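# Lift one staple stick out onto the table

## Task

Remove a single stick of staples from the staple box and set it down on the table with its legs pointing downward, placed far enough away that it touches neither the box's tray nor its sleeve.

## Robot and tools

ROBOT. Two 6-joint arms, left_arm and right_arm, each with a two-finger parallel gripper and a wrist camera. In the scene frame the left base sits near (+0.040, +0.352, +0.016) m and the right base near (-0.013, -0.273, +0.018) m. Both are turned almost nowhere about z.

FRAMES. Scene frame: origin at table-top height, midway between the nominal bases. +x points out over the table, +y toward left_arm, +z up. Image left and right do not match arm names. Each arm reports its hand pose, targets and velocities in its own base frame. Motion offsets are taken along the axes of that arm's current Hand target. In the gripper frame the fingers point along +z and close along y. end_effector_position is the spot between the finger pads, roughly 1 cm behind the tips. Fixed cameras and the table use the scene frame.

ROW FORMAT. Every motion row holds 14 numbers, each in [-1, 1]. The first 7 are for left_arm: dx, dy, dz, rx, ry, rz, opening. The next 7 are the same for right_arm. Send all 14 even if only one arm moves. dx..rz are an offset from the arm's Hand target, not an absolute pose. 1.0 equals 0.6 m of travel or 180 degrees of turn. rx, ry, rz form a single rotation vector. The opening is absolute: +1 is fully open (0.094 m) and -1 is shut. A 0 there is a real command for half open. To leave a gripper as it is, resend its current opening, which you can read from 'Tool commands'. Sending six zeros for an arm's pose re-asks for its current Hand target.

TOOLS.
- execute_actions(actions, cameras): actions is a list of actions. Each action is a table of up to 15 rows, one row per 1/30 s step. A shorter table repeats its last row until the 15 steps are used. Every row in an action counts from the Hand target held when that action began, so the same offset sent again moves the arm further. An empty list returns status and all camera images.
- move(target, speed, blend, opening_speed, grip_force, blocking, cameras): target is one 14-number row or a list of up to 15 rows. All rows count from the same starting Hand targets. Paths are straight and end together, capped at 10 s. speed is in m/s, 0.002 to 2.9, default 0.25; turning is capped at twice that in rad/s. It can be one value or one per target. blend is a corner radius in m (0 stops at each point). opening_speed changes the commanded opening gradually, in scale units per second, 0.2 or more. grip_force is N per pad, 10 to 50; it persists and is full at scene start. Lower forces close the fingers slowly. blocking=false returns after about 0.5 s while the move keeps running. The added 'move:' line reports the ending (done, off_target, moving, held, fault) and limits (paced = clipped pose, held = steps withheld).
- wait(seconds 0-10, cameras): lets time pass while arms hold their commands.
- stop(cameras): brakes a running move.
- zoom_image(camera, region): camera is cam_low, cam_left_wrist or cam_right_wrist. region is [x0, y0, x1, y1] in pixels of its latest image, at most 504 by 504.
- read_manual(section='licences'): returns URDF licence text only.
- finished_scene(scene 1 or 2): ends the scene for good. Make no further call in that reply.

RESULTS. Each call reports robot state: end_effector_position (m) and end_effector_quat_wxyz in the arm's base frame. 'Hand target' is the last commanded pose after clipping, and the base for the next offsets. Other fields are joint positions, velocities (omitted when only noise), joint torques, motor temperatures and Tool commands. grip_measured reads the finger gap on the opening scale. It reads slightly wide when empty and a few mm narrower than a firmly squeezed part. grip_effort_nm is the averaged gripper motor effort, negative when closing. It does not prove a grasp, since a finger at its stop reads similar. Images are 672x504 from cam_low (fixed) and the two wrist cameras. Calibrations are given but can be off by several mm or degrees.

CONTROL QUIRKS. The commanded orientation is clipped to within 40 degrees of the measured one at each step. Because of friction and weight, the gripper may stop a few cm short; a new action, even all zeros, asks for the target again. A gripper pressed against something keeps pushing until you command it back past its current position. Do not route a gripper close to its own arm's base, because the shoulder posture may flip. Faster moves lag more and hit harder.

AVOID. Dropping the stick, letting go while it moves, slamming or pressing hard on the table or box, and any contact between the two arms or grippers. A moderate press between the arms can fail the scene. Anything ending up off the table fails the task. Also avoid strain on a wrist camera cable and long stretched or stalled poses that heat motors. MOTOR HOT appears at 75 °C, the arm folds and idles at 90 °C, and it goes limp at 100 °C. Close gently (low opening_speed or grip_force) on the thin staple stick, and place it legs down before opening. Scene 1 is practice, but damage there still counts against later scenes.

Each tool is called after "Call:" by a JSON object that holds its "method" and its "body", one argument or row to a line.

## Session

Call:
{"method": "execute_actions", "body": {
  "actions": []
}}

Scene clock: 0.00 s.
left_arm: end_effector_position=(+0.3842, -0.0182, +0.1460) grip_measured=+1.000 grip_effort_nm=n/a end_effector_quat_wxyz=(+0.687, +0.030, +0.726, -0.008) | right_arm: end_effector_position=(+0.3851, -0.0106, +0.1448) grip_measured=+1.000 grip_effort_nm=n/a end_effector_quat_wxyz=(+0.680, +0.054, +0.731, -0.005)
Joint positions: left_arm=[-0.048 1.555 0.233 1.267 0.004 0.029 0.094] | right_arm=[0.014 1.532 0.244 1.212 0.095 0.074 0.094]
Joint velocities: within noise
Joint torques (N m): no reading
Motor temperatures (°C): left_arm=[23 25 27 27 26 23 22] | right_arm=[24 24 31 31 25 23 19]
Heat: left arm: 27 °C; right arm: 31 °C.
Hand target: left_arm +0.3851, -0.0183, +0.1485; +0.689, +0.029, +0.724, -0.008 | right_arm +0.3850, -0.0106, +0.1414; +0.674, +0.054, +0.736, -0.005
Tool commands: left_gripper/opening=+1.0 right_gripper/opening=+1.0

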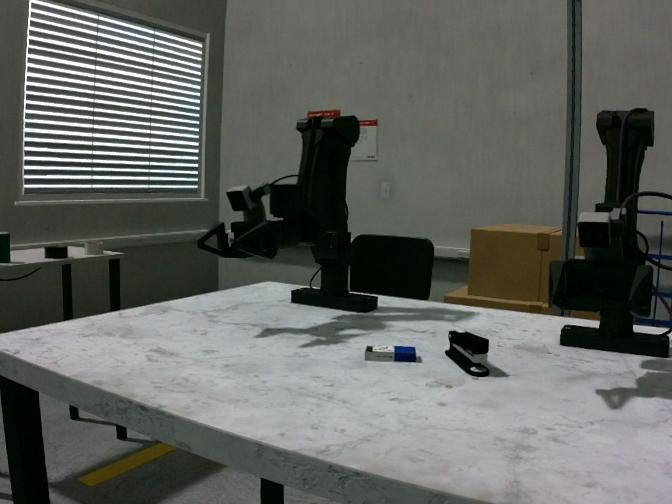

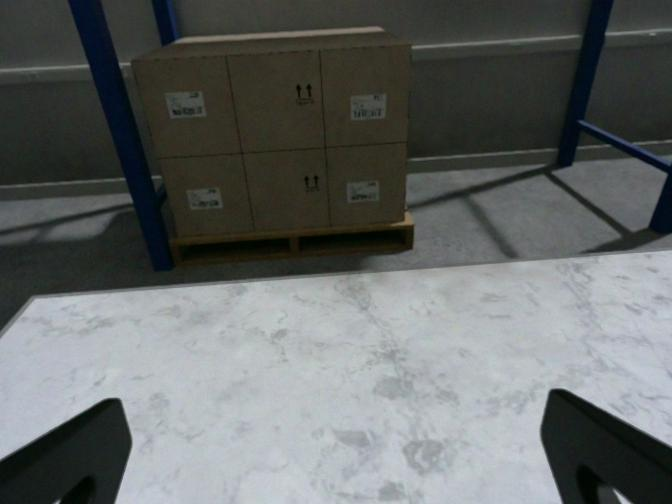

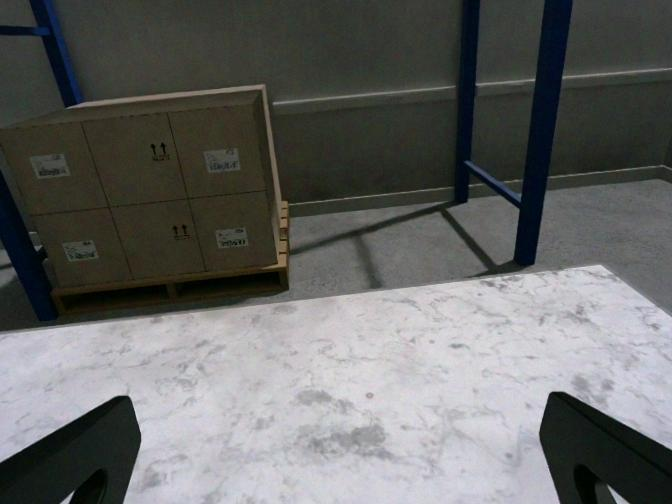

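Call:
{"method": "zoom_image", "body": {
  "camera": "cam_low",
  "region": [340, 310, 520, 400]
}}

Call:
{"method": "zoom_image", "body": {
  "camera": "cam_low",
  "region": [355, 330, 430, 375]
}}

Scaled by 2.800 from the camera's 672x504 image, which has a finer 960x720 frame.

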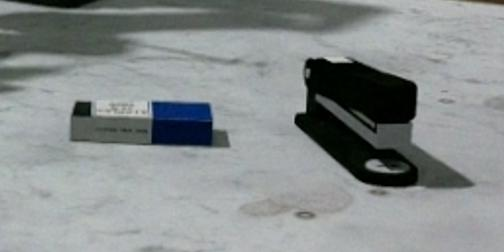

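Scaled by 6.720 from the camera's 672x504 image, which has a finer 960x720 frame.

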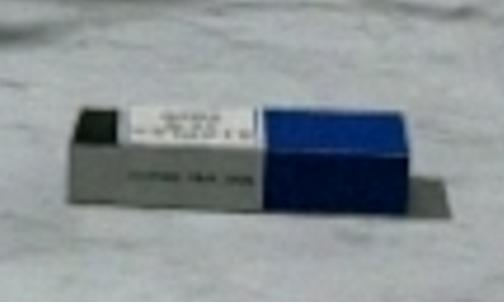

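Call:
{"method": "move", "body": {
  "target": [-0.0051, -0.4830, -0.0232, 0.1624, 0.4628, 0.1569, 1, 0, 0, 0, 0, 0, 0, 1],
  "cameras": ["cam_low", "cam_left_wrist"]
}}

Scene clock: 60.90 s.
left_arm: end_effector_position=(+0.3541, -0.3020, +0.1496) grip_measured=+1.000 grip_effort_nm=-0.04 end_effector_quat_wxyz=(+0.059, +0.339, +0.939, -0.016) | right_arm: end_effector_position=(+0.3851, -0.0106, +0.1448) grip_measured=+1.000 grip_effort_nm=-0.03 end_effector_quat_wxyz=(+0.680, +0.054, +0.731, -0.005)
Joint positions: left_arm=[-0.713 2.306 2.404 -1.547 -0.012 -0.019 0.094] | right_arm=[0.014 1.532 0.244 1.212 0.095 0.074 0.094]
Joint torques (N m): left_arm=[-0.18 -11.14 8.08 0.32 0.13 0.03] | right_arm=[0.02 -4.94 5.82 1.62 0 -0.03]
Heat: left arm: 30 °C; right arm: 35 °C.
Hand target: left_arm +0.3557, -0.3069, +0.1440; +0.000, +0.342, +0.940, +0.000 | right_arm +0.3850, -0.0106, +0.1414; +0.674, +0.054, +0.736, -0.005
Off the commanded pose: left_arm 0.008 m, 7 deg | right_arm 0.003 m, 1 deg.
joint sent to its limit (left arm) — joint 4 (wrist pitch), lower limit. The joint targets are off in orientation, not in position.
move: off_target (left_arm)
camera_calibration:
cam_left_wrist: T_world_to_cam=[[-0.642977, -0.76579, -0.0121141, -0.00208373], [-0.730784, 0.608698, 0.308937, 0.436479], [-0.229207, 0.207492, -0.951005, 0.376853], [0, 0, 0, 1]] pos_world=[0.404009, -0.345473, 0.22352]
Images, in order (width x height): cam_low 672x504, cam_left_wrist 672x504.

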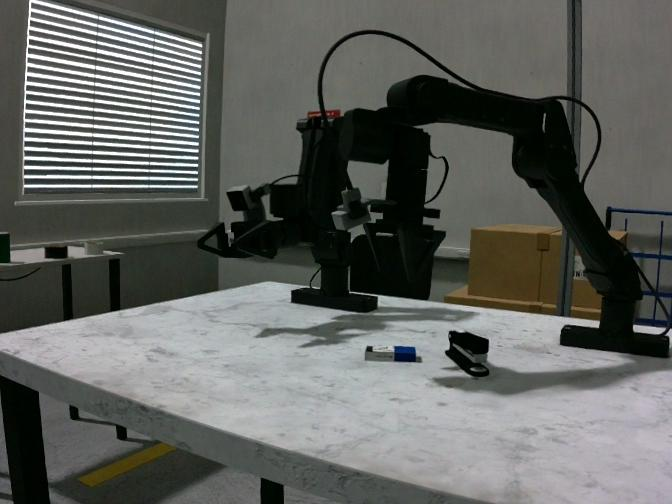

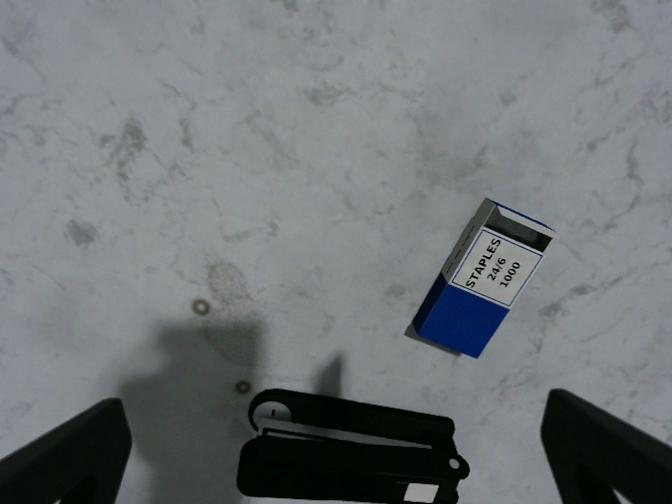

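Call:
{"method": "zoom_image", "body": {
  "camera": "cam_left_wrist",
  "region": [400, 190, 570, 370]
}}

Call:
{"method": "zoom_image", "body": {
  "camera": "cam_left_wrist",
  "region": [460, 190, 560, 290]
}}

Scaled by 2.800 from the camera's 672x504 image, which has a finer 960x720 frame.

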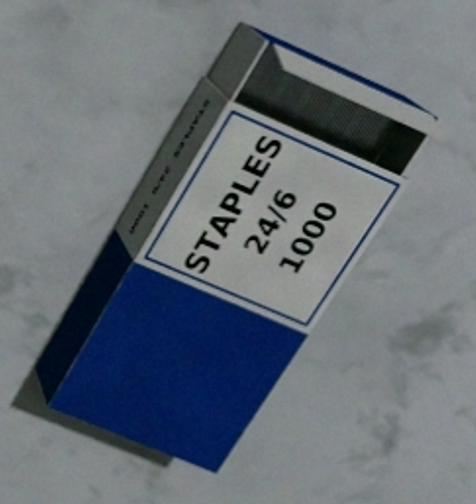

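Scaled by 5.040 from the camera's 672x504 image, which has a finer 960x720 frame.

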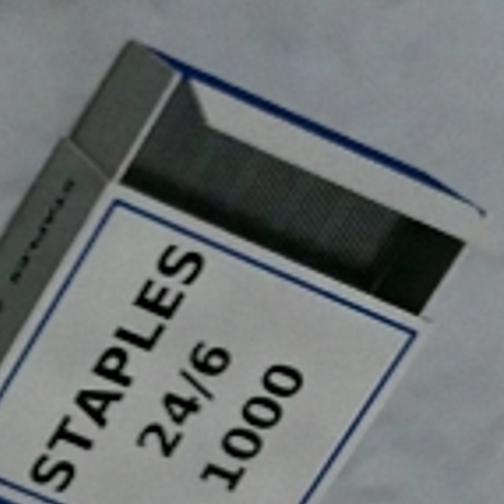

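Call:
{"method": "zoom_image", "body": {
  "camera": "cam_low",
  "region": [270, 250, 400, 340]
}}

Call:
{"method": "zoom_image", "body": {
  "camera": "cam_low",
  "region": [542, 270, 672, 380]
}}

Scaled by 3.877 from the camera's 672x504 image, which has a finer 960x720 frame.

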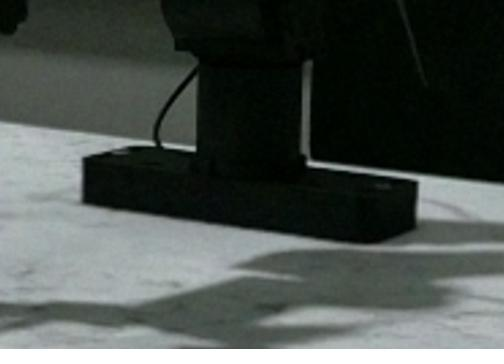

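Scaled by 3.877 from the camera's 672x504 image, which has a finer 960x720 frame.

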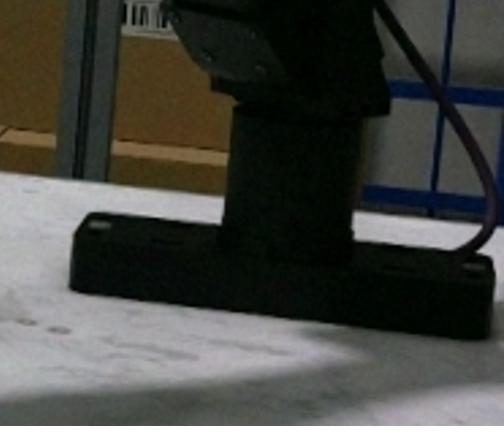

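Call:
{"method": "move", "body": {
  "target": [0.0031, -0.1456, 0.1667, 0, 0, 0.0611, 1, 0, 0, 0, 0, 0, 0, 1],
  "cameras": ["cam_left_wrist"],
  "speed": 0.15
}}

Scene clock: 280.17 s.
left_arm: end_effector_position=(+0.2972, -0.3709, +0.0567) grip_measured=+1.000 grip_effort_nm=-0.03 end_effector_quat_wxyz=(+0.009, +0.427, +0.904, +0.000) | right_arm: end_effector_position=(+0.3851, -0.0106, +0.1448) grip_measured=+1.000 grip_effort_nm=-0.02 end_effector_quat_wxyz=(+0.680, +0.054, +0.731, -0.005)
Joint positions: left_arm=[-0.9 2.43 2.254 -1.38 -0.008 -0.018 0.094] | right_arm=[0.014 1.532 0.244 1.212 0.095 0.074 0.094]
Joint torques (N m): left_arm=[0.1 -12.63 6.05 0.31 0.11 0.1] | right_arm=[0.02 -4.94 5.82 1.62 0 -0.03]
Motor temperatures (°C): left_arm=[22 31 30 23 25 22 21] | right_arm=[24 23 31 38 23 22 19]
Heat: left arm: 31 °C; right arm: 38 °C.
Hand target: left_arm +0.2980, -0.3726, +0.0440; +0.000, +0.431, +0.902, +0.000 | right_arm +0.3850, -0.0106, +0.1414; +0.674, +0.054, +0.736, -0.005
Off the commanded pose: left_arm 0.013 m, 1 deg | right_arm 0.003 m, 1 deg.
move: off_target (left_arm)
camera_calibration:
cam_left_wrist: T_world_to_cam=[[-0.776027, -0.63063, -0.00938548, -0.0030884], [-0.578475, 0.705761, 0.408985, 0.45062], [-0.251294, 0.322812, -0.912493, 0.336999], [0, 0, 0, 1]] pos_world=[0.342962, -0.428765, 0.123183]
Images, in order (width x height): cam_left_wrist 672x504.

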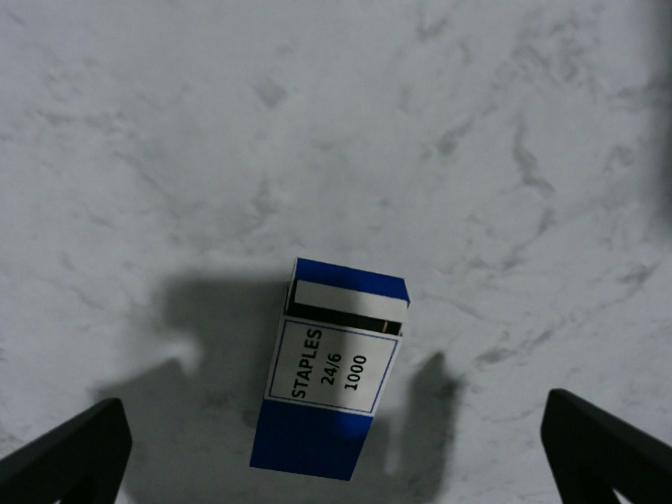

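Call:
{"method": "zoom_image", "body": {
  "camera": "cam_left_wrist",
  "region": [270, 245, 430, 355]
}}

Call:
{"method": "zoom_image", "body": {
  "camera": "cam_left_wrist",
  "region": [235, 245, 425, 485]
}}

Scaled by 3.150 from the camera's 672x504 image, which has a finer 960x720 frame.

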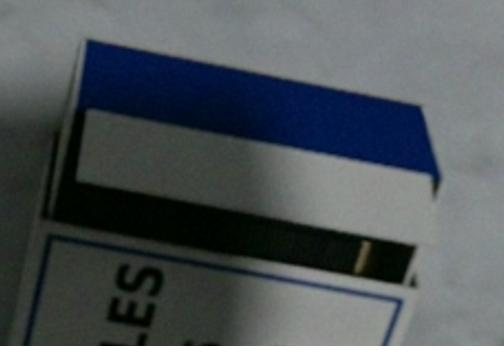

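Scaled by 2.100 from the camera's 672x504 image, which has a finer 960x720 frame.

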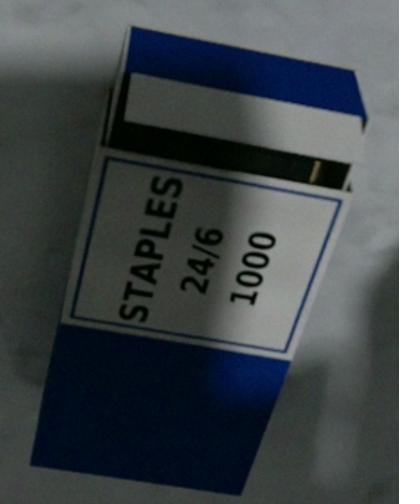

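Call:
{"method": "move", "body": {
  "target": [0.0463, 0.0146, -0.0173, 0.0177, -0.1381, 0.0798, 1, 0, 0, 0, 0, 0, 0, 1],
  "cameras": ["cam_left_wrist"],
  "speed": 0.15
}}

Scene clock: 379.97 s.
left_arm: end_effector_position=(+0.2874, -0.3447, +0.0398) grip_measured=+1.000 grip_effort_nm=-0.04 end_effector_quat_wxyz=(+0.165, +0.527, +0.827, -0.106) | right_arm: end_effector_position=(+0.3851, -0.0106, +0.1448) grip_measured=+1.000 grip_effort_nm=-0.03 end_effector_quat_wxyz=(+0.680, +0.054, +0.731, -0.005)
Joint positions: left_arm=[-0.831 1.964 1.356 -0.585 0.117 0.28 0.094] | right_arm=[0.014 1.532 0.244 1.212 0.095 0.074 0.094]
Joint torques (N m): left_arm=[0.43 -15.24 4.81 0.94 0.23 0.1] | right_arm=[0.02 -4.96 5.82 1.62 0 -0.03]
Motor temperatures (°C): left_arm=[22 37 29 22 24 22 21] | right_arm=[23 23 30 38 23 22 19]
Heat: left arm: 37 °C; right arm: 38 °C.
Hand target: left_arm +0.2875, -0.3455, +0.0544; +0.182, +0.529, +0.820, -0.117 | right_arm +0.3850, -0.0106, +0.1414; +0.674, +0.054, +0.736, -0.005
Off the commanded pose: left_arm 0.015 m, 3 deg | right_arm 0.003 m, 1 deg.
move: off_target (left_arm)
camera_calibration:
cam_left_wrist: T_world_to_cam=[[-0.908243, -0.418441, -0.00156161, 0.116444], [-0.418129, 0.907408, 0.0421648, 0.471353], [-0.0162265, 0.0389488, -0.999109, 0.148743], [0, 0, 0, 1]] pos_world=[0.305259, -0.384778, 0.128917]
Images, in order (width x height): cam_left_wrist 672x504.

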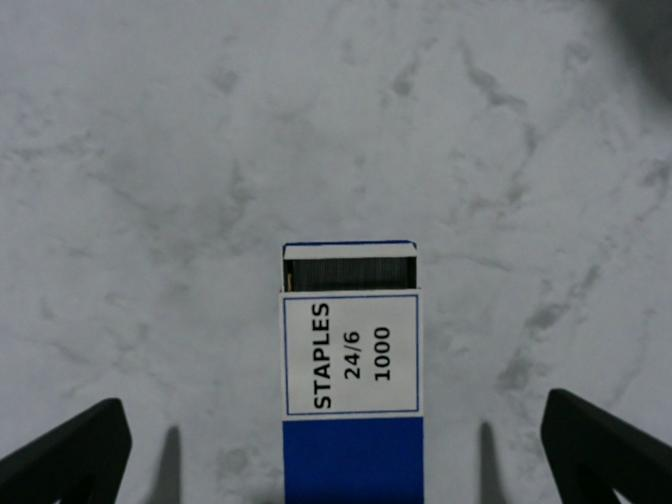

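Call:
{"method": "zoom_image", "body": {
  "camera": "cam_left_wrist",
  "region": [270, 230, 440, 310]
}}

Call:
{"method": "zoom_image", "body": {
  "camera": "cam_left_wrist",
  "region": [280, 235, 350, 295]
}}

Call:
{"method": "zoom_image", "body": {
  "camera": "cam_left_wrist",
  "region": [350, 235, 420, 295]
}}

Scaled by 2.965 from the camera's 672x504 image, which has a finer 960x720 frame.

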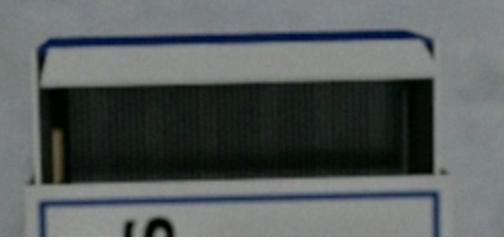

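Scaled by 7.200 from the camera's 672x504 image, which has a finer 960x720 frame.

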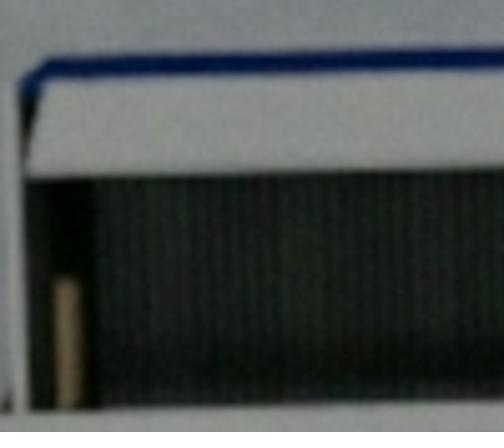

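Scaled by 7.200 from the camera's 672x504 image, which has a finer 960x720 frame.

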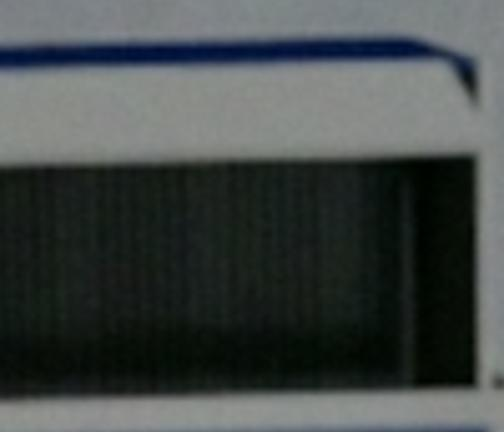

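Call:
{"method": "execute_actions", "body": {
  "actions": [],
  "cameras": ["cam_low", "cam_left_wrist"]
}}

Call:
{"method": "zoom_image", "body": {
  "camera": "cam_low",
  "region": [355, 335, 395, 370]
}}

Scene clock: 425.47 s.
left_arm: end_effector_position=(+0.2875, -0.3449, +0.0399) grip_measured=+1.000 grip_effort_nm=-0.04 end_effector_quat_wxyz=(+0.165, +0.527, +0.827, -0.106) | right_arm: end_effector_position=(+0.3851, -0.0106, +0.1448) grip_measured=+1.000 grip_effort_nm=-0.02 end_effector_quat_wxyz=(+0.680, +0.054, +0.731, -0.005)
Joint positions: left_arm=[-0.831 1.964 1.356 -0.584 0.117 0.281 0.094] | right_arm=[0.014 1.532 0.244 1.212 0.095 0.074 0.094]
Joint velocities: within noise
Joint torques (N m): left_arm=[0.46 -15.32 4.97 0.89 0.22 0.06] | right_arm=[0.02 -4.96 5.81 1.62 0 -0.03]
Motor temperatures (°C): left_arm=[22 40 28 23 24 22 20] | right_arm=[23 23 30 39 23 22 19]
Heat: left arm: 40 °C; right arm: 39 °C.
Hand target: left_arm +0.2875, -0.3455, +0.0544; +0.182, +0.529, +0.820, -0.117 | right_arm +0.3850, -0.0106, +0.1414; +0.674, +0.054, +0.736, -0.005
Tool commands: left_gripper/opening=+1.0 right_gripper/opening=+1.0
Off the commanded pose: left_arm 0.015 m, 2 deg | right_arm 0.003 m, 1 deg.
camera_calibration:
cam_left_wrist: T_world_to_cam=[[-0.90838, -0.418141, -0.001976, 0.116703], [-0.417857, 0.907568, 0.0414139, 0.471555], [-0.0155235, 0.0384452, -0.99914, 0.148444], [0, 0, 0, 1]] pos_world=[0.305358, -0.384877, 0.129018]
Images, in order (width x height): cam_low 672x504, cam_left_wrist 672x504.

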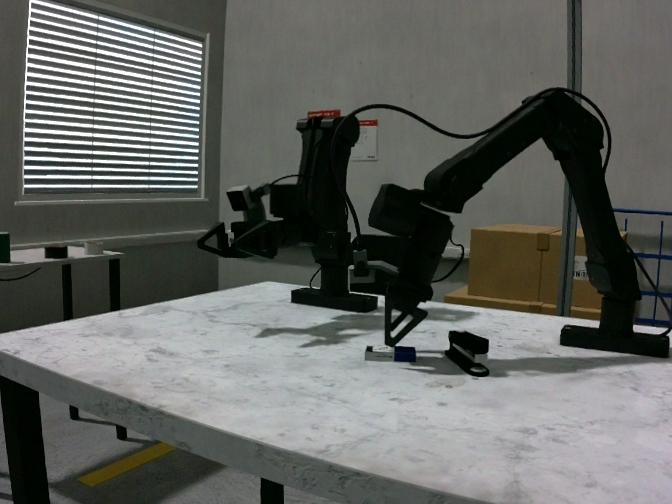

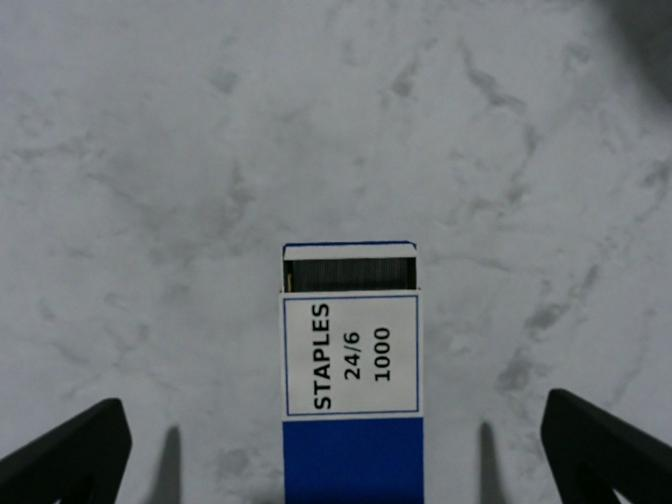

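Scaled by 12.600 from the camera's 672x504 image, which has a finer 960x720 frame.

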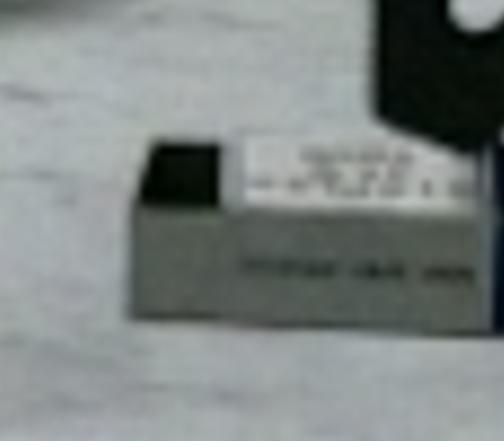

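Call:
{"method": "move", "body": {
  "target": [
    [-0.0704, 0, -0.1511, 0, 0, 0, 1, 0, 0, 0, 0, 0, 0, 1],
    [0.2576, 0.2762, -0.3879, -0.1071, 0, -0.2296, 1, 0.1338, 0.4250, -0.0692, -0.1096, 0.4643, -0.1531, 1]
  ],
  "cameras": ["all"],
  "speed": 0.2,
  "blend": [0.03, 0]
}}

Scene clock: 579.03 s.
left_arm: end_effector_position=(+0.3415, -0.0617, +0.1861) grip_measured=+1.000 grip_effort_nm=-0.04 end_effector_quat_wxyz=(+0.195, +0.171, +0.965, -0.039) | right_arm: end_effector_position=(+0.3576, +0.2479, +0.0911) grip_measured=+1.000 grip_effort_nm=-0.03 end_effector_quat_wxyz=(+0.010, -0.218, +0.976, -0.001)
Joint positions: left_arm=[-0.133 1.502 1.401 -1.079 0.093 0.199 0.094] | right_arm=[0.608 2.218 2.026 -1.362 0.01 0.169 0.094]
Joint torques (N m): left_arm=[0.32 -9.84 7.19 0.72 0.07 0] | right_arm=[0.24 -9.46 9.05 0.02 -0.09 -0.11]
Heat: left arm: 43 °C; right arm: 38 °C.
Hand target: left_arm +0.3400, -0.0600, +0.2000; +0.213, +0.170, +0.961, -0.038 | right_arm +0.3590, +0.2521, +0.0819; +0.000, -0.222, +0.975, -0.001
Off the commanded pose: left_arm 0.014 m, 2 deg | right_arm 0.010 m, 1 deg.
move: off_target (left_arm)
camera_calibration:
cam_left_wrist: T_world_to_cam=[[-0.349298, -0.936997, 0.00534517, 0.0601917], [-0.93636, 0.349262, 0.0352968, 0.374853], [-0.0349398, 0.00732408, -0.999363, 0.289163], [0, 0, 0, 1]] pos_world=[0.382126, -0.0766404, 0.275426]
cam_right_wrist: T_world_to_cam=[[0.426302, -0.904569, 0.00462868, 0.0738402], [-0.831944, -0.390056, 0.39462, 0.398554], [-0.355155, -0.172078, -0.918833, 0.341585], [0, 0, 0, 1]] pos_world=[0.421412, 0.281031, 0.15624]

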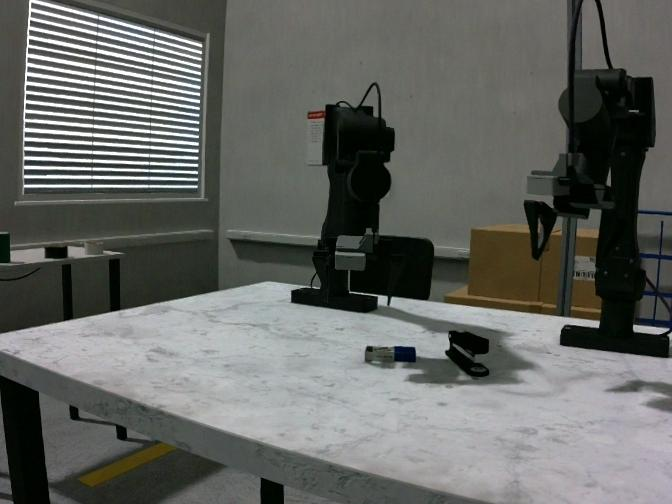

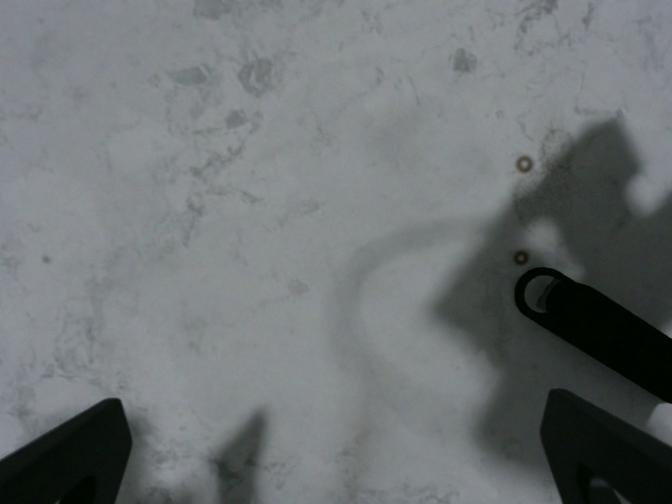

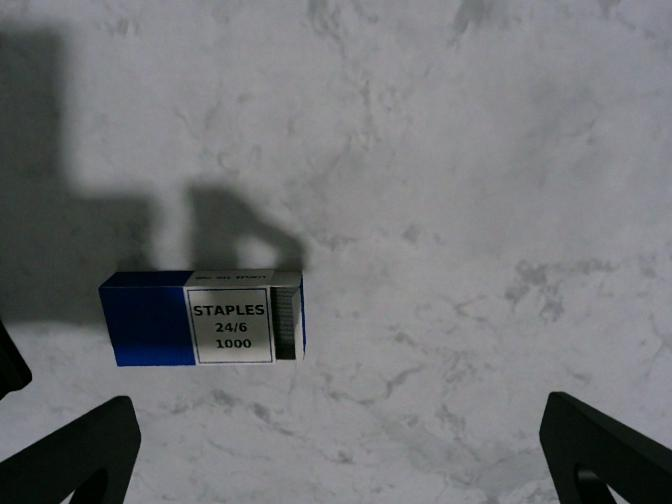

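Call:
{"method": "zoom_image", "body": {
  "camera": "cam_right_wrist",
  "region": [255, 260, 325, 370]
}}

Call:
{"method": "zoom_image", "body": {
  "camera": "cam_right_wrist",
  "region": [85, 255, 325, 375]
}}

Scaled by 4.582 from the camera's 672x504 image, which has a finer 960x720 frame.

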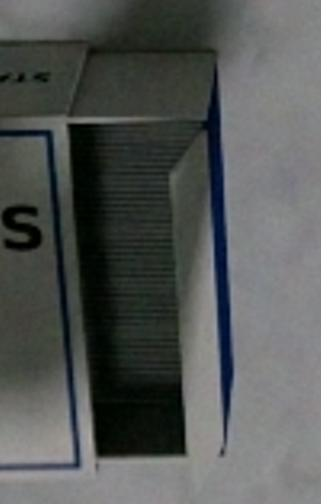

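Scaled by 2.100 from the camera's 672x504 image, which has a finer 960x720 frame.

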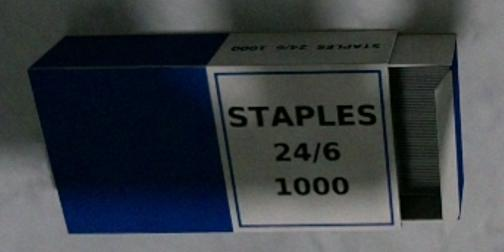

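Call:
{"method": "zoom_image", "body": {
  "camera": "cam_low",
  "region": [300, 220, 440, 330]
}}

Scaled by 3.600 from the camera's 672x504 image, which has a finer 960x720 frame.

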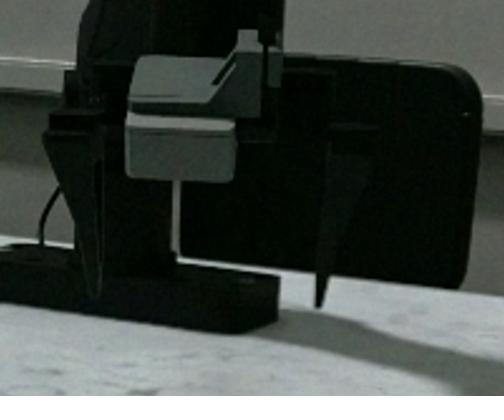

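Call:
{"method": "move", "body": {
  "target": [0, 0, 0, 0, 0, 0, 1, 0.0375, 0.0238, 0.0833, 0, 0, 0, -0.62],
  "cameras": ["cam_low", "cam_right_wrist"],
  "speed": 0.12
}}

Scene clock: 669.27 s.
left_arm: end_effector_position=(+0.3415, -0.0617, +0.1861) grip_measured=+1.000 grip_effort_nm=-0.04 end_effector_quat_wxyz=(+0.195, +0.171, +0.965, -0.039) | right_arm: end_effector_position=(+0.3289, +0.2503, +0.0233) grip_measured=-0.619 grip_effort_nm=-0.10 end_effector_quat_wxyz=(-0.020, -0.226, +0.974, -0.012)
Joint positions: left_arm=[-0.133 1.502 1.401 -1.079 0.093 0.199 0.094] | right_arm=[0.651 2.218 1.755 -1.154 0.007 0.195 0.018]
Joint torques (N m): left_arm=[0.23 -9.68 7.39 0.79 0.06 -0.02] | right_arm=[0.14 -14.32 5.78 0.2 -0.06 0.09]
Motor temperatures (°C): left_arm=[21 35 29 23 24 22 20] | right_arm=[23 24 31 31 22 22 19]
Heat: left arm: 35 °C; right arm: 31 °C.
Hand target: left_arm +0.3400, -0.0600, +0.2000; +0.213, +0.170, +0.961, -0.038 | right_arm +0.3326, +0.2551, +0.0319; +0.000, -0.222, +0.975, +0.000
Off the commanded pose: left_arm 0.014 m, 2 deg | right_arm 0.011 m, 3 deg.
move: off_target (left_arm, right_arm)
camera_calibration:
cam_right_wrist: T_world_to_cam=[[0.442187, -0.896824, 0.0132872, 0.0812706], [-0.803046, -0.389264, 0.451211, 0.391364], [-0.399485, -0.21019, -0.892318, 0.292962], [0, 0, 0, 1]] pos_world=[0.39538, 0.286807, 0.0837484]
Images, in order (width x height): cam_low 672x504, cam_right_wrist 672x504.

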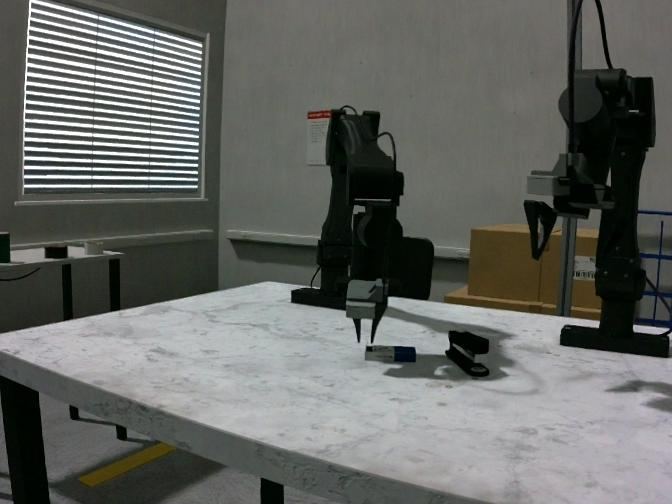

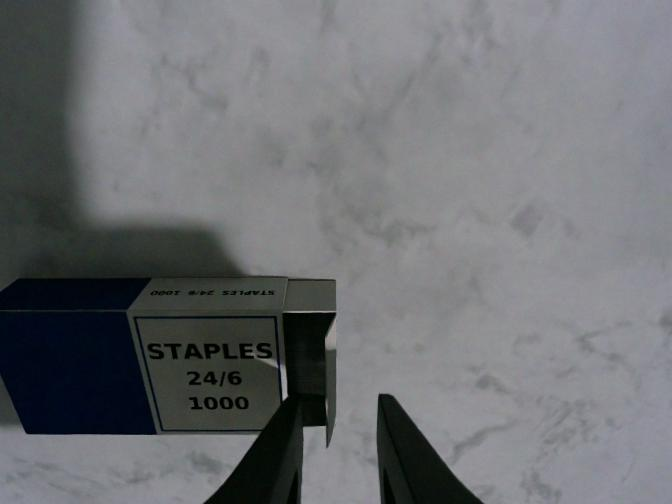

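Call:
{"method": "zoom_image", "body": {
  "camera": "cam_right_wrist",
  "region": [260, 260, 400, 460]
}}

Call:
{"method": "zoom_image", "body": {
  "camera": "cam_low",
  "region": [335, 290, 425, 370]
}}

Scaled by 2.520 from the camera's 672x504 image, which has a finer 960x720 frame.

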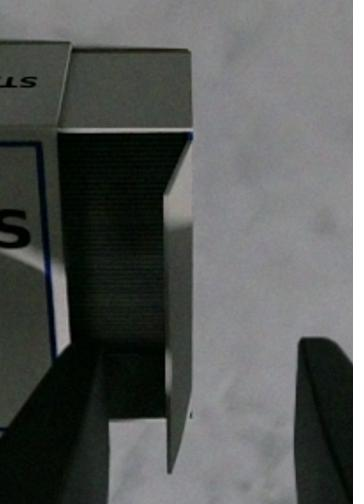

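Scaled by 5.600 from the camera's 672x504 image, which has a finer 960x720 frame.

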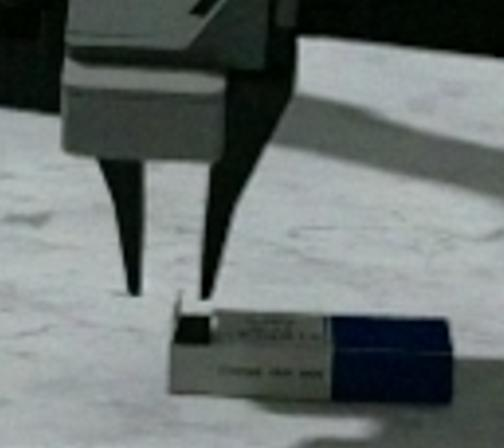

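Call:
{"method": "move", "body": {
  "target": [0, 0, 0, 0, 0, 0, 1, 0, 0.0037, 0.0133, 0, 0, 0, -0.74],
  "cameras": ["cam_low", "cam_right_wrist"],
  "speed": 0.05
}}

Scene clock: 706.23 s.
left_arm: end_effector_position=(+0.3415, -0.0617, +0.1861) grip_measured=+1.000 grip_effort_nm=-0.04 end_effector_quat_wxyz=(+0.195, +0.171, +0.965, -0.039) | right_arm: end_effector_position=(+0.3299, +0.2511, +0.0189) grip_measured=-0.739 grip_effort_nm=-0.11 end_effector_quat_wxyz=(-0.016, -0.223, +0.975, -0.011)
Joint positions: left_arm=[-0.133 1.502 1.401 -1.079 0.093 0.199 0.094] | right_arm=[0.651 2.218 1.737 -1.127 0.007 0.2 0.012]
Joint torques (N m): left_arm=[0.21 -9.85 7.1 0.75 0.01 0.01] | right_arm=[0.62 -13.57 5.74 0.21 -0.07 0.08]
Heat: left arm: 34 °C; right arm: 31 °C.
Hand target: left_arm +0.3400, -0.0600, +0.2000; +0.213, +0.170, +0.961, -0.038 | right_arm +0.3316, +0.2571, +0.0238; +0.000, -0.222, +0.975, -0.001
Off the commanded pose: left_arm 0.014 m, 2 deg | right_arm 0.008 m, 2 deg.
move: off_target (left_arm)
camera_calibration:
cam_right_wrist: T_world_to_cam=[[0.437333, -0.899223, 0.0117147, 0.0837055], [-0.808414, -0.387395, 0.443162, 0.395921], [-0.393963, -0.20328, -0.896365, 0.28614], [0, 0, 0, 1]] pos_world=[0.39619, 0.286814, 0.0800479]
Images, in order (width x height): cam_low 672x504, cam_right_wrist 672x504.

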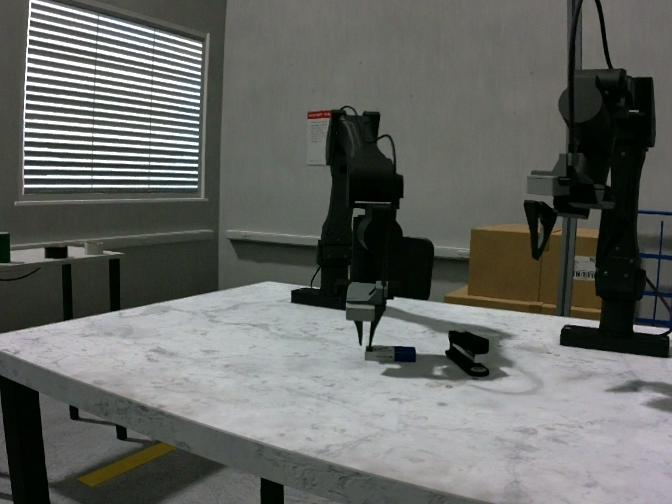

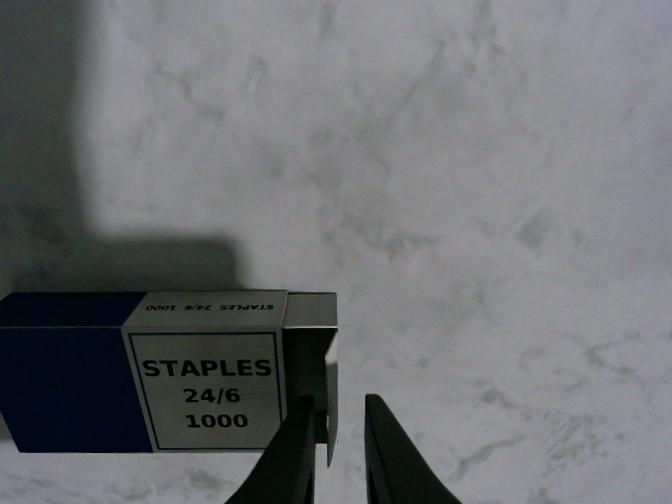

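Call:
{"method": "zoom_image", "body": {
  "camera": "cam_right_wrist",
  "region": [270, 310, 390, 470]
}}

Call:
{"method": "zoom_image", "body": {
  "camera": "cam_low",
  "region": [340, 310, 410, 370]
}}

Scaled by 3.150 from the camera's 672x504 image, which has a finer 960x720 frame.

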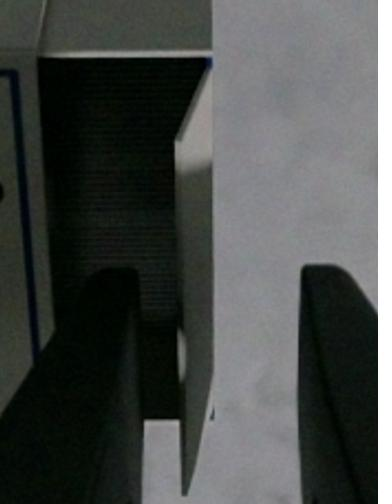

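Scaled by 7.200 from the camera's 672x504 image, which has a finer 960x720 frame.

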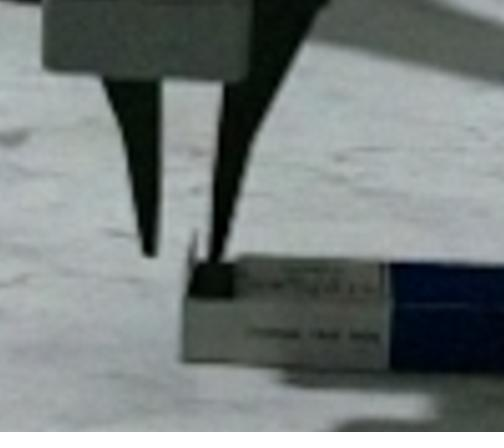

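Call:
{"method": "move", "body": {
  "target": [0, 0, 0, 0, 0, 0, 1, 0, 0, 0, 0, 0, 0, -1],
  "cameras": ["cam_right_wrist"],
  "grip_force": 15,
  "speed": 0.05
}}

Scene clock: 723.50 s.
left_arm: end_effector_position=(+0.3415, -0.0617, +0.1861) grip_measured=+1.000 grip_effort_nm=-0.04 end_effector_quat_wxyz=(+0.195, +0.171, +0.965, -0.039) | right_arm: end_effector_position=(+0.3301, +0.2512, +0.0189) grip_measured=-0.983 grip_effort_nm=-0.39 end_effector_quat_wxyz=(-0.015, -0.223, +0.975, -0.011)
Joint positions: left_arm=[-0.133 1.502 1.401 -1.079 0.093 0.199 0.094] | right_arm=[0.651 2.218 1.737 -1.127 0.007 0.2 0.001]
Joint torques (N m): left_arm=[0.25 -9.81 7.25 0.71 0.08 -0.03] | right_arm=[0.62 -13.59 5.72 0.21 -0.06 0.08]
Heat: left arm: 34 °C; right arm: 31 °C.
Hand target: left_arm +0.3400, -0.0600, +0.2000; +0.213, +0.170, +0.961, -0.038 | right_arm +0.3316, +0.2571, +0.0238; +0.000, -0.222, +0.975, -0.001
Off the commanded pose: left_arm 0.014 m, 2 deg | right_arm 0.008 m, 2 deg.
grip_force (N): 15, 15
move: off_target (left_arm)
camera_calibration:
cam_right_wrist: T_world_to_cam=[[0.437327, -0.899227, 0.0116056, 0.0837627], [-0.8087, -0.38759, 0.442469, 0.396221], [-0.393382, -0.202889, -0.896709, 0.285974], [0, 0, 0, 1]] pos_world=[0.39629, 0.286914, 0.0801478]
Images, in order (width x height): cam_right_wrist 672x504.

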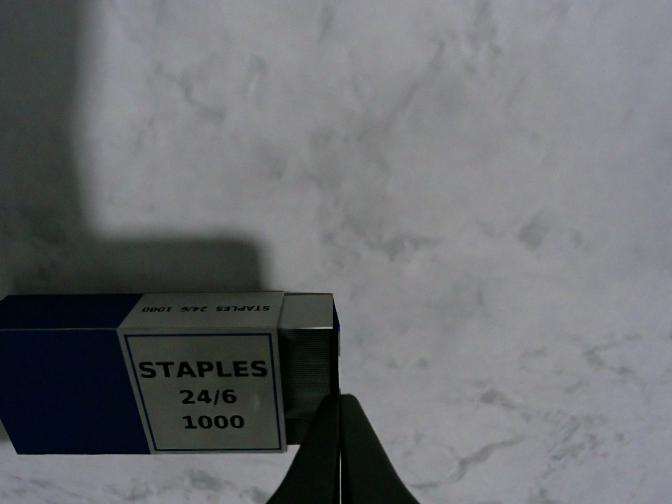

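Call:
{"method": "zoom_image", "body": {
  "camera": "cam_right_wrist",
  "region": [260, 280, 380, 470]
}}

Scaled by 2.653 from the camera's 672x504 image, which has a finer 960x720 frame.

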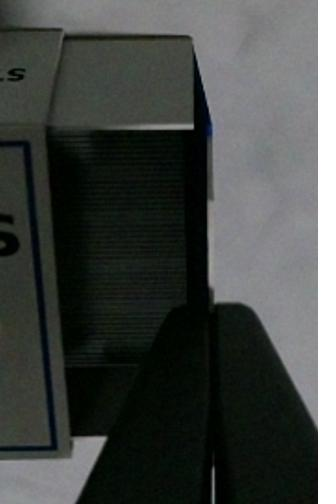

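Call:
{"method": "move", "body": {
  "target": [0, 0, 0, 0, 0, 0, 1, 0, -0.02, 0, 0, 0, 0, -1],
  "cameras": ["cam_low", "cam_right_wrist"],
  "speed": 0.03
}}

Scene clock: 740.30 s.
left_arm: end_effector_position=(+0.3415, -0.0617, +0.1861) grip_measured=+1.000 grip_effort_nm=-0.04 end_effector_quat_wxyz=(+0.195, +0.171, +0.965, -0.039) | right_arm: end_effector_position=(+0.3322, +0.2430, +0.0151) grip_measured=-0.984 grip_effort_nm=-0.41 end_effector_quat_wxyz=(-0.019, -0.219, +0.975, -0.012)
Joint positions: left_arm=[-0.133 1.502 1.401 -1.079 0.093 0.199 0.094] | right_arm=[0.632 2.218 1.721 -1.12 0.006 0.19 0.001]
Joint torques (N m): left_arm=[0.27 -9.73 7.24 0.74 0.04 0.01] | right_arm=[-0.18 -14.32 5.71 0.19 -0.05 -0.13]
Heat: left arm: 34 °C; right arm: 31 °C.
Hand target: left_arm +0.3400, -0.0600, +0.2000; +0.213, +0.170, +0.961, -0.038 | right_arm +0.3368, +0.2463, +0.0239; +0.000, -0.222, +0.975, +0.000
Off the commanded pose: left_arm 0.014 m, 2 deg | right_arm 0.010 m, 3 deg.
grip_force (N): 15, 15
move: off_target (left_arm, right_arm)
camera_calibration:
cam_right_wrist: T_world_to_cam=[[0.429413, -0.903022, 0.0124783, 0.079146], [-0.808721, -0.378347, 0.450361, 0.394109], [-0.401965, -0.203482, -0.892759, 0.284767], [0, 0, 0, 1]] pos_world=[0.399204, 0.278526, 0.0757497]
Images, in order (width x height): cam_low 672x504, cam_right_wrist 672x504.

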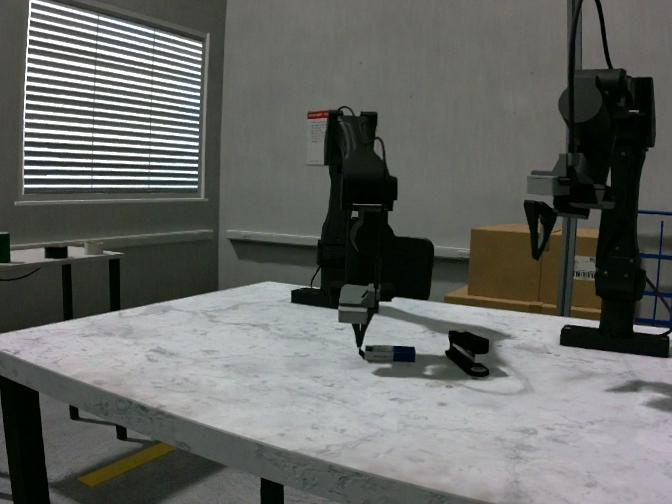

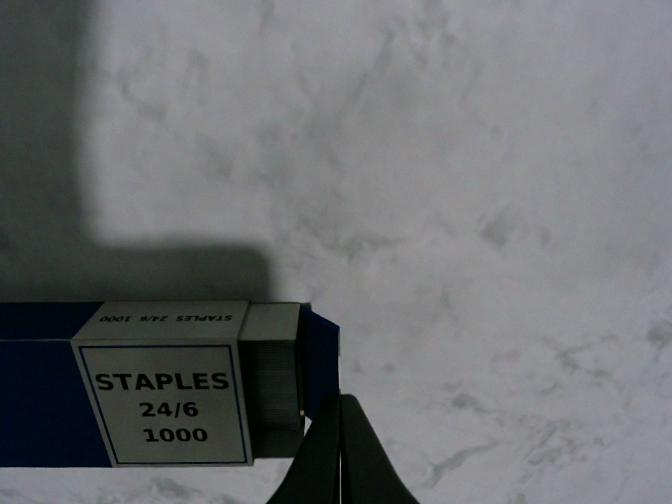

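Call:
{"method": "zoom_image", "body": {
  "camera": "cam_right_wrist",
  "region": [220, 290, 380, 480]
}}

Call:
{"method": "zoom_image", "body": {
  "camera": "cam_low",
  "region": [335, 315, 425, 370]
}}

Scaled by 2.653 from the camera's 672x504 image, which has a finer 960x720 frame.

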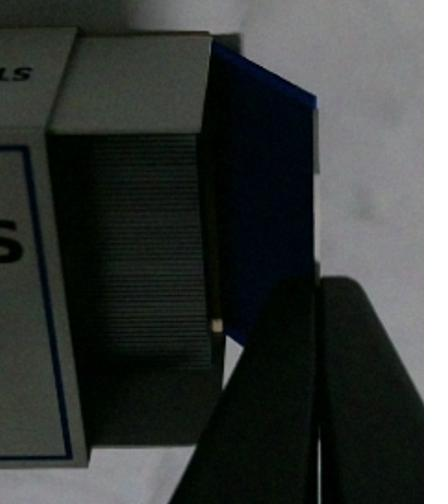

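Scaled by 5.600 from the camera's 672x504 image, which has a finer 960x720 frame.

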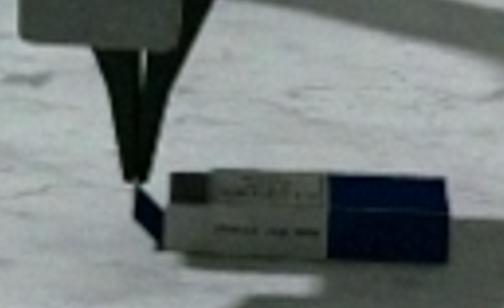

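Call:
{"method": "move", "body": {
  "target": [0, 0, 0, 0, 0, 0, 1, 0, 0, 0, 0, 0, 0, -0.8],
  "cameras": ["cam_low", "cam_right_wrist"],
  "speed": 0.03
}}

Scene clock: 784.57 s.
left_arm: end_effector_position=(+0.3415, -0.0617, +0.1861) grip_measured=+1.000 grip_effort_nm=-0.04 end_effector_quat_wxyz=(+0.195, +0.171, +0.965, -0.039) | right_arm: end_effector_position=(+0.3322, +0.2430, +0.0151) grip_measured=-0.802 grip_effort_nm=0.05 end_effector_quat_wxyz=(-0.019, -0.220, +0.975, -0.012)
Joint positions: left_arm=[-0.133 1.502 1.401 -1.079 0.093 0.199 0.094] | right_arm=[0.632 2.218 1.721 -1.12 0.006 0.189 0.009]
Joint torques (N m): left_arm=[0.28 -9.74 7.09 0.77 0.02 -0.01] | right_arm=[-0.21 -14.34 5.7 0.18 -0.05 -0.11]
Motor temperatures (°C): left_arm=[21 34 29 23 24 22 20] | right_arm=[23 29 31 28 22 22 19]
Heat: left arm: 34 °C; right arm: 31 °C.
Hand target: left_arm +0.3400, -0.0600, +0.2000; +0.213, +0.170, +0.961, -0.038 | right_arm +0.3368, +0.2463, +0.0239; +0.000, -0.222, +0.975, +0.000
Off the commanded pose: left_arm 0.014 m, 2 deg | right_arm 0.010 m, 3 deg.
grip_force (N): 15, 15
move: off_target (left_arm, right_arm)
camera_calibration:
cam_right_wrist: T_world_to_cam=[[0.430172, -0.902661, 0.0124539, 0.0787441], [-0.808413, -0.379044, 0.450327, 0.394182], [-0.401772, -0.203786, -0.892777, 0.284776], [0, 0, 0, 1]] pos_world=[0.399203, 0.278524, 0.0757497]
Images, in order (width x height): cam_low 672x504, cam_right_wrist 672x504.

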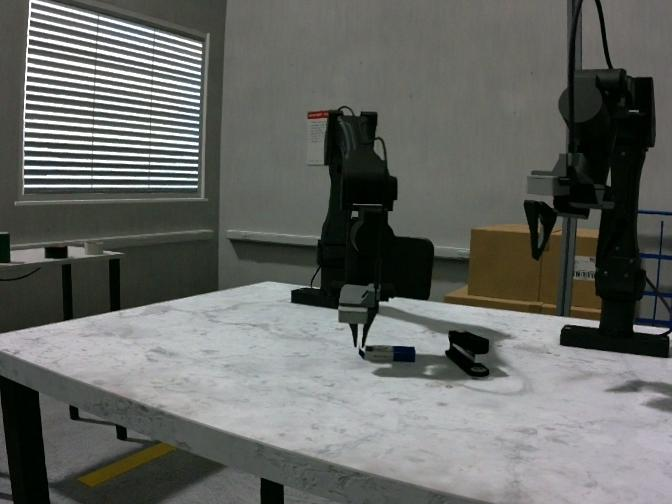

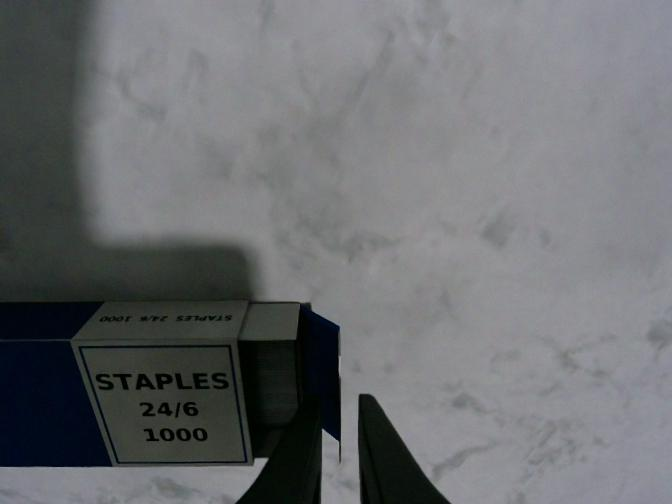

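Call:
{"method": "zoom_image", "body": {
  "camera": "cam_right_wrist",
  "region": [225, 295, 385, 475]
}}

Call:
{"method": "zoom_image", "body": {
  "camera": "cam_low",
  "region": [335, 320, 395, 365]
}}

Scaled by 2.800 from the camera's 672x504 image, which has a finer 960x720 frame.

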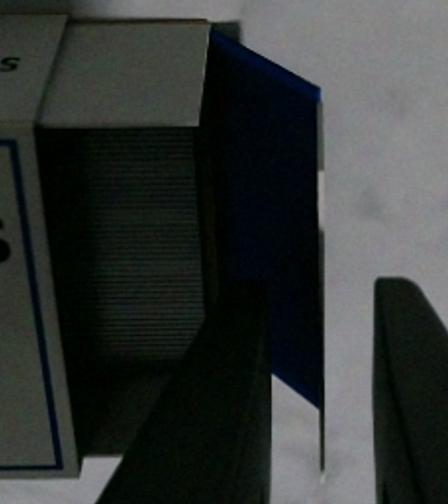

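Scaled by 8.400 from the camera's 672x504 image, which has a finer 960x720 frame.

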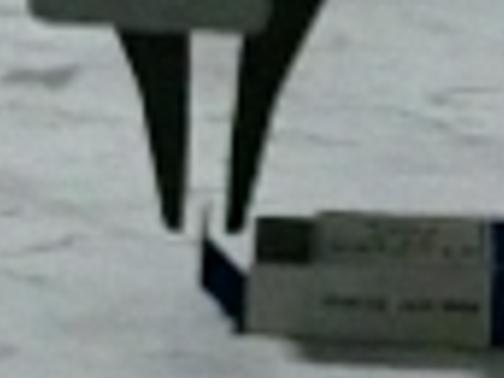

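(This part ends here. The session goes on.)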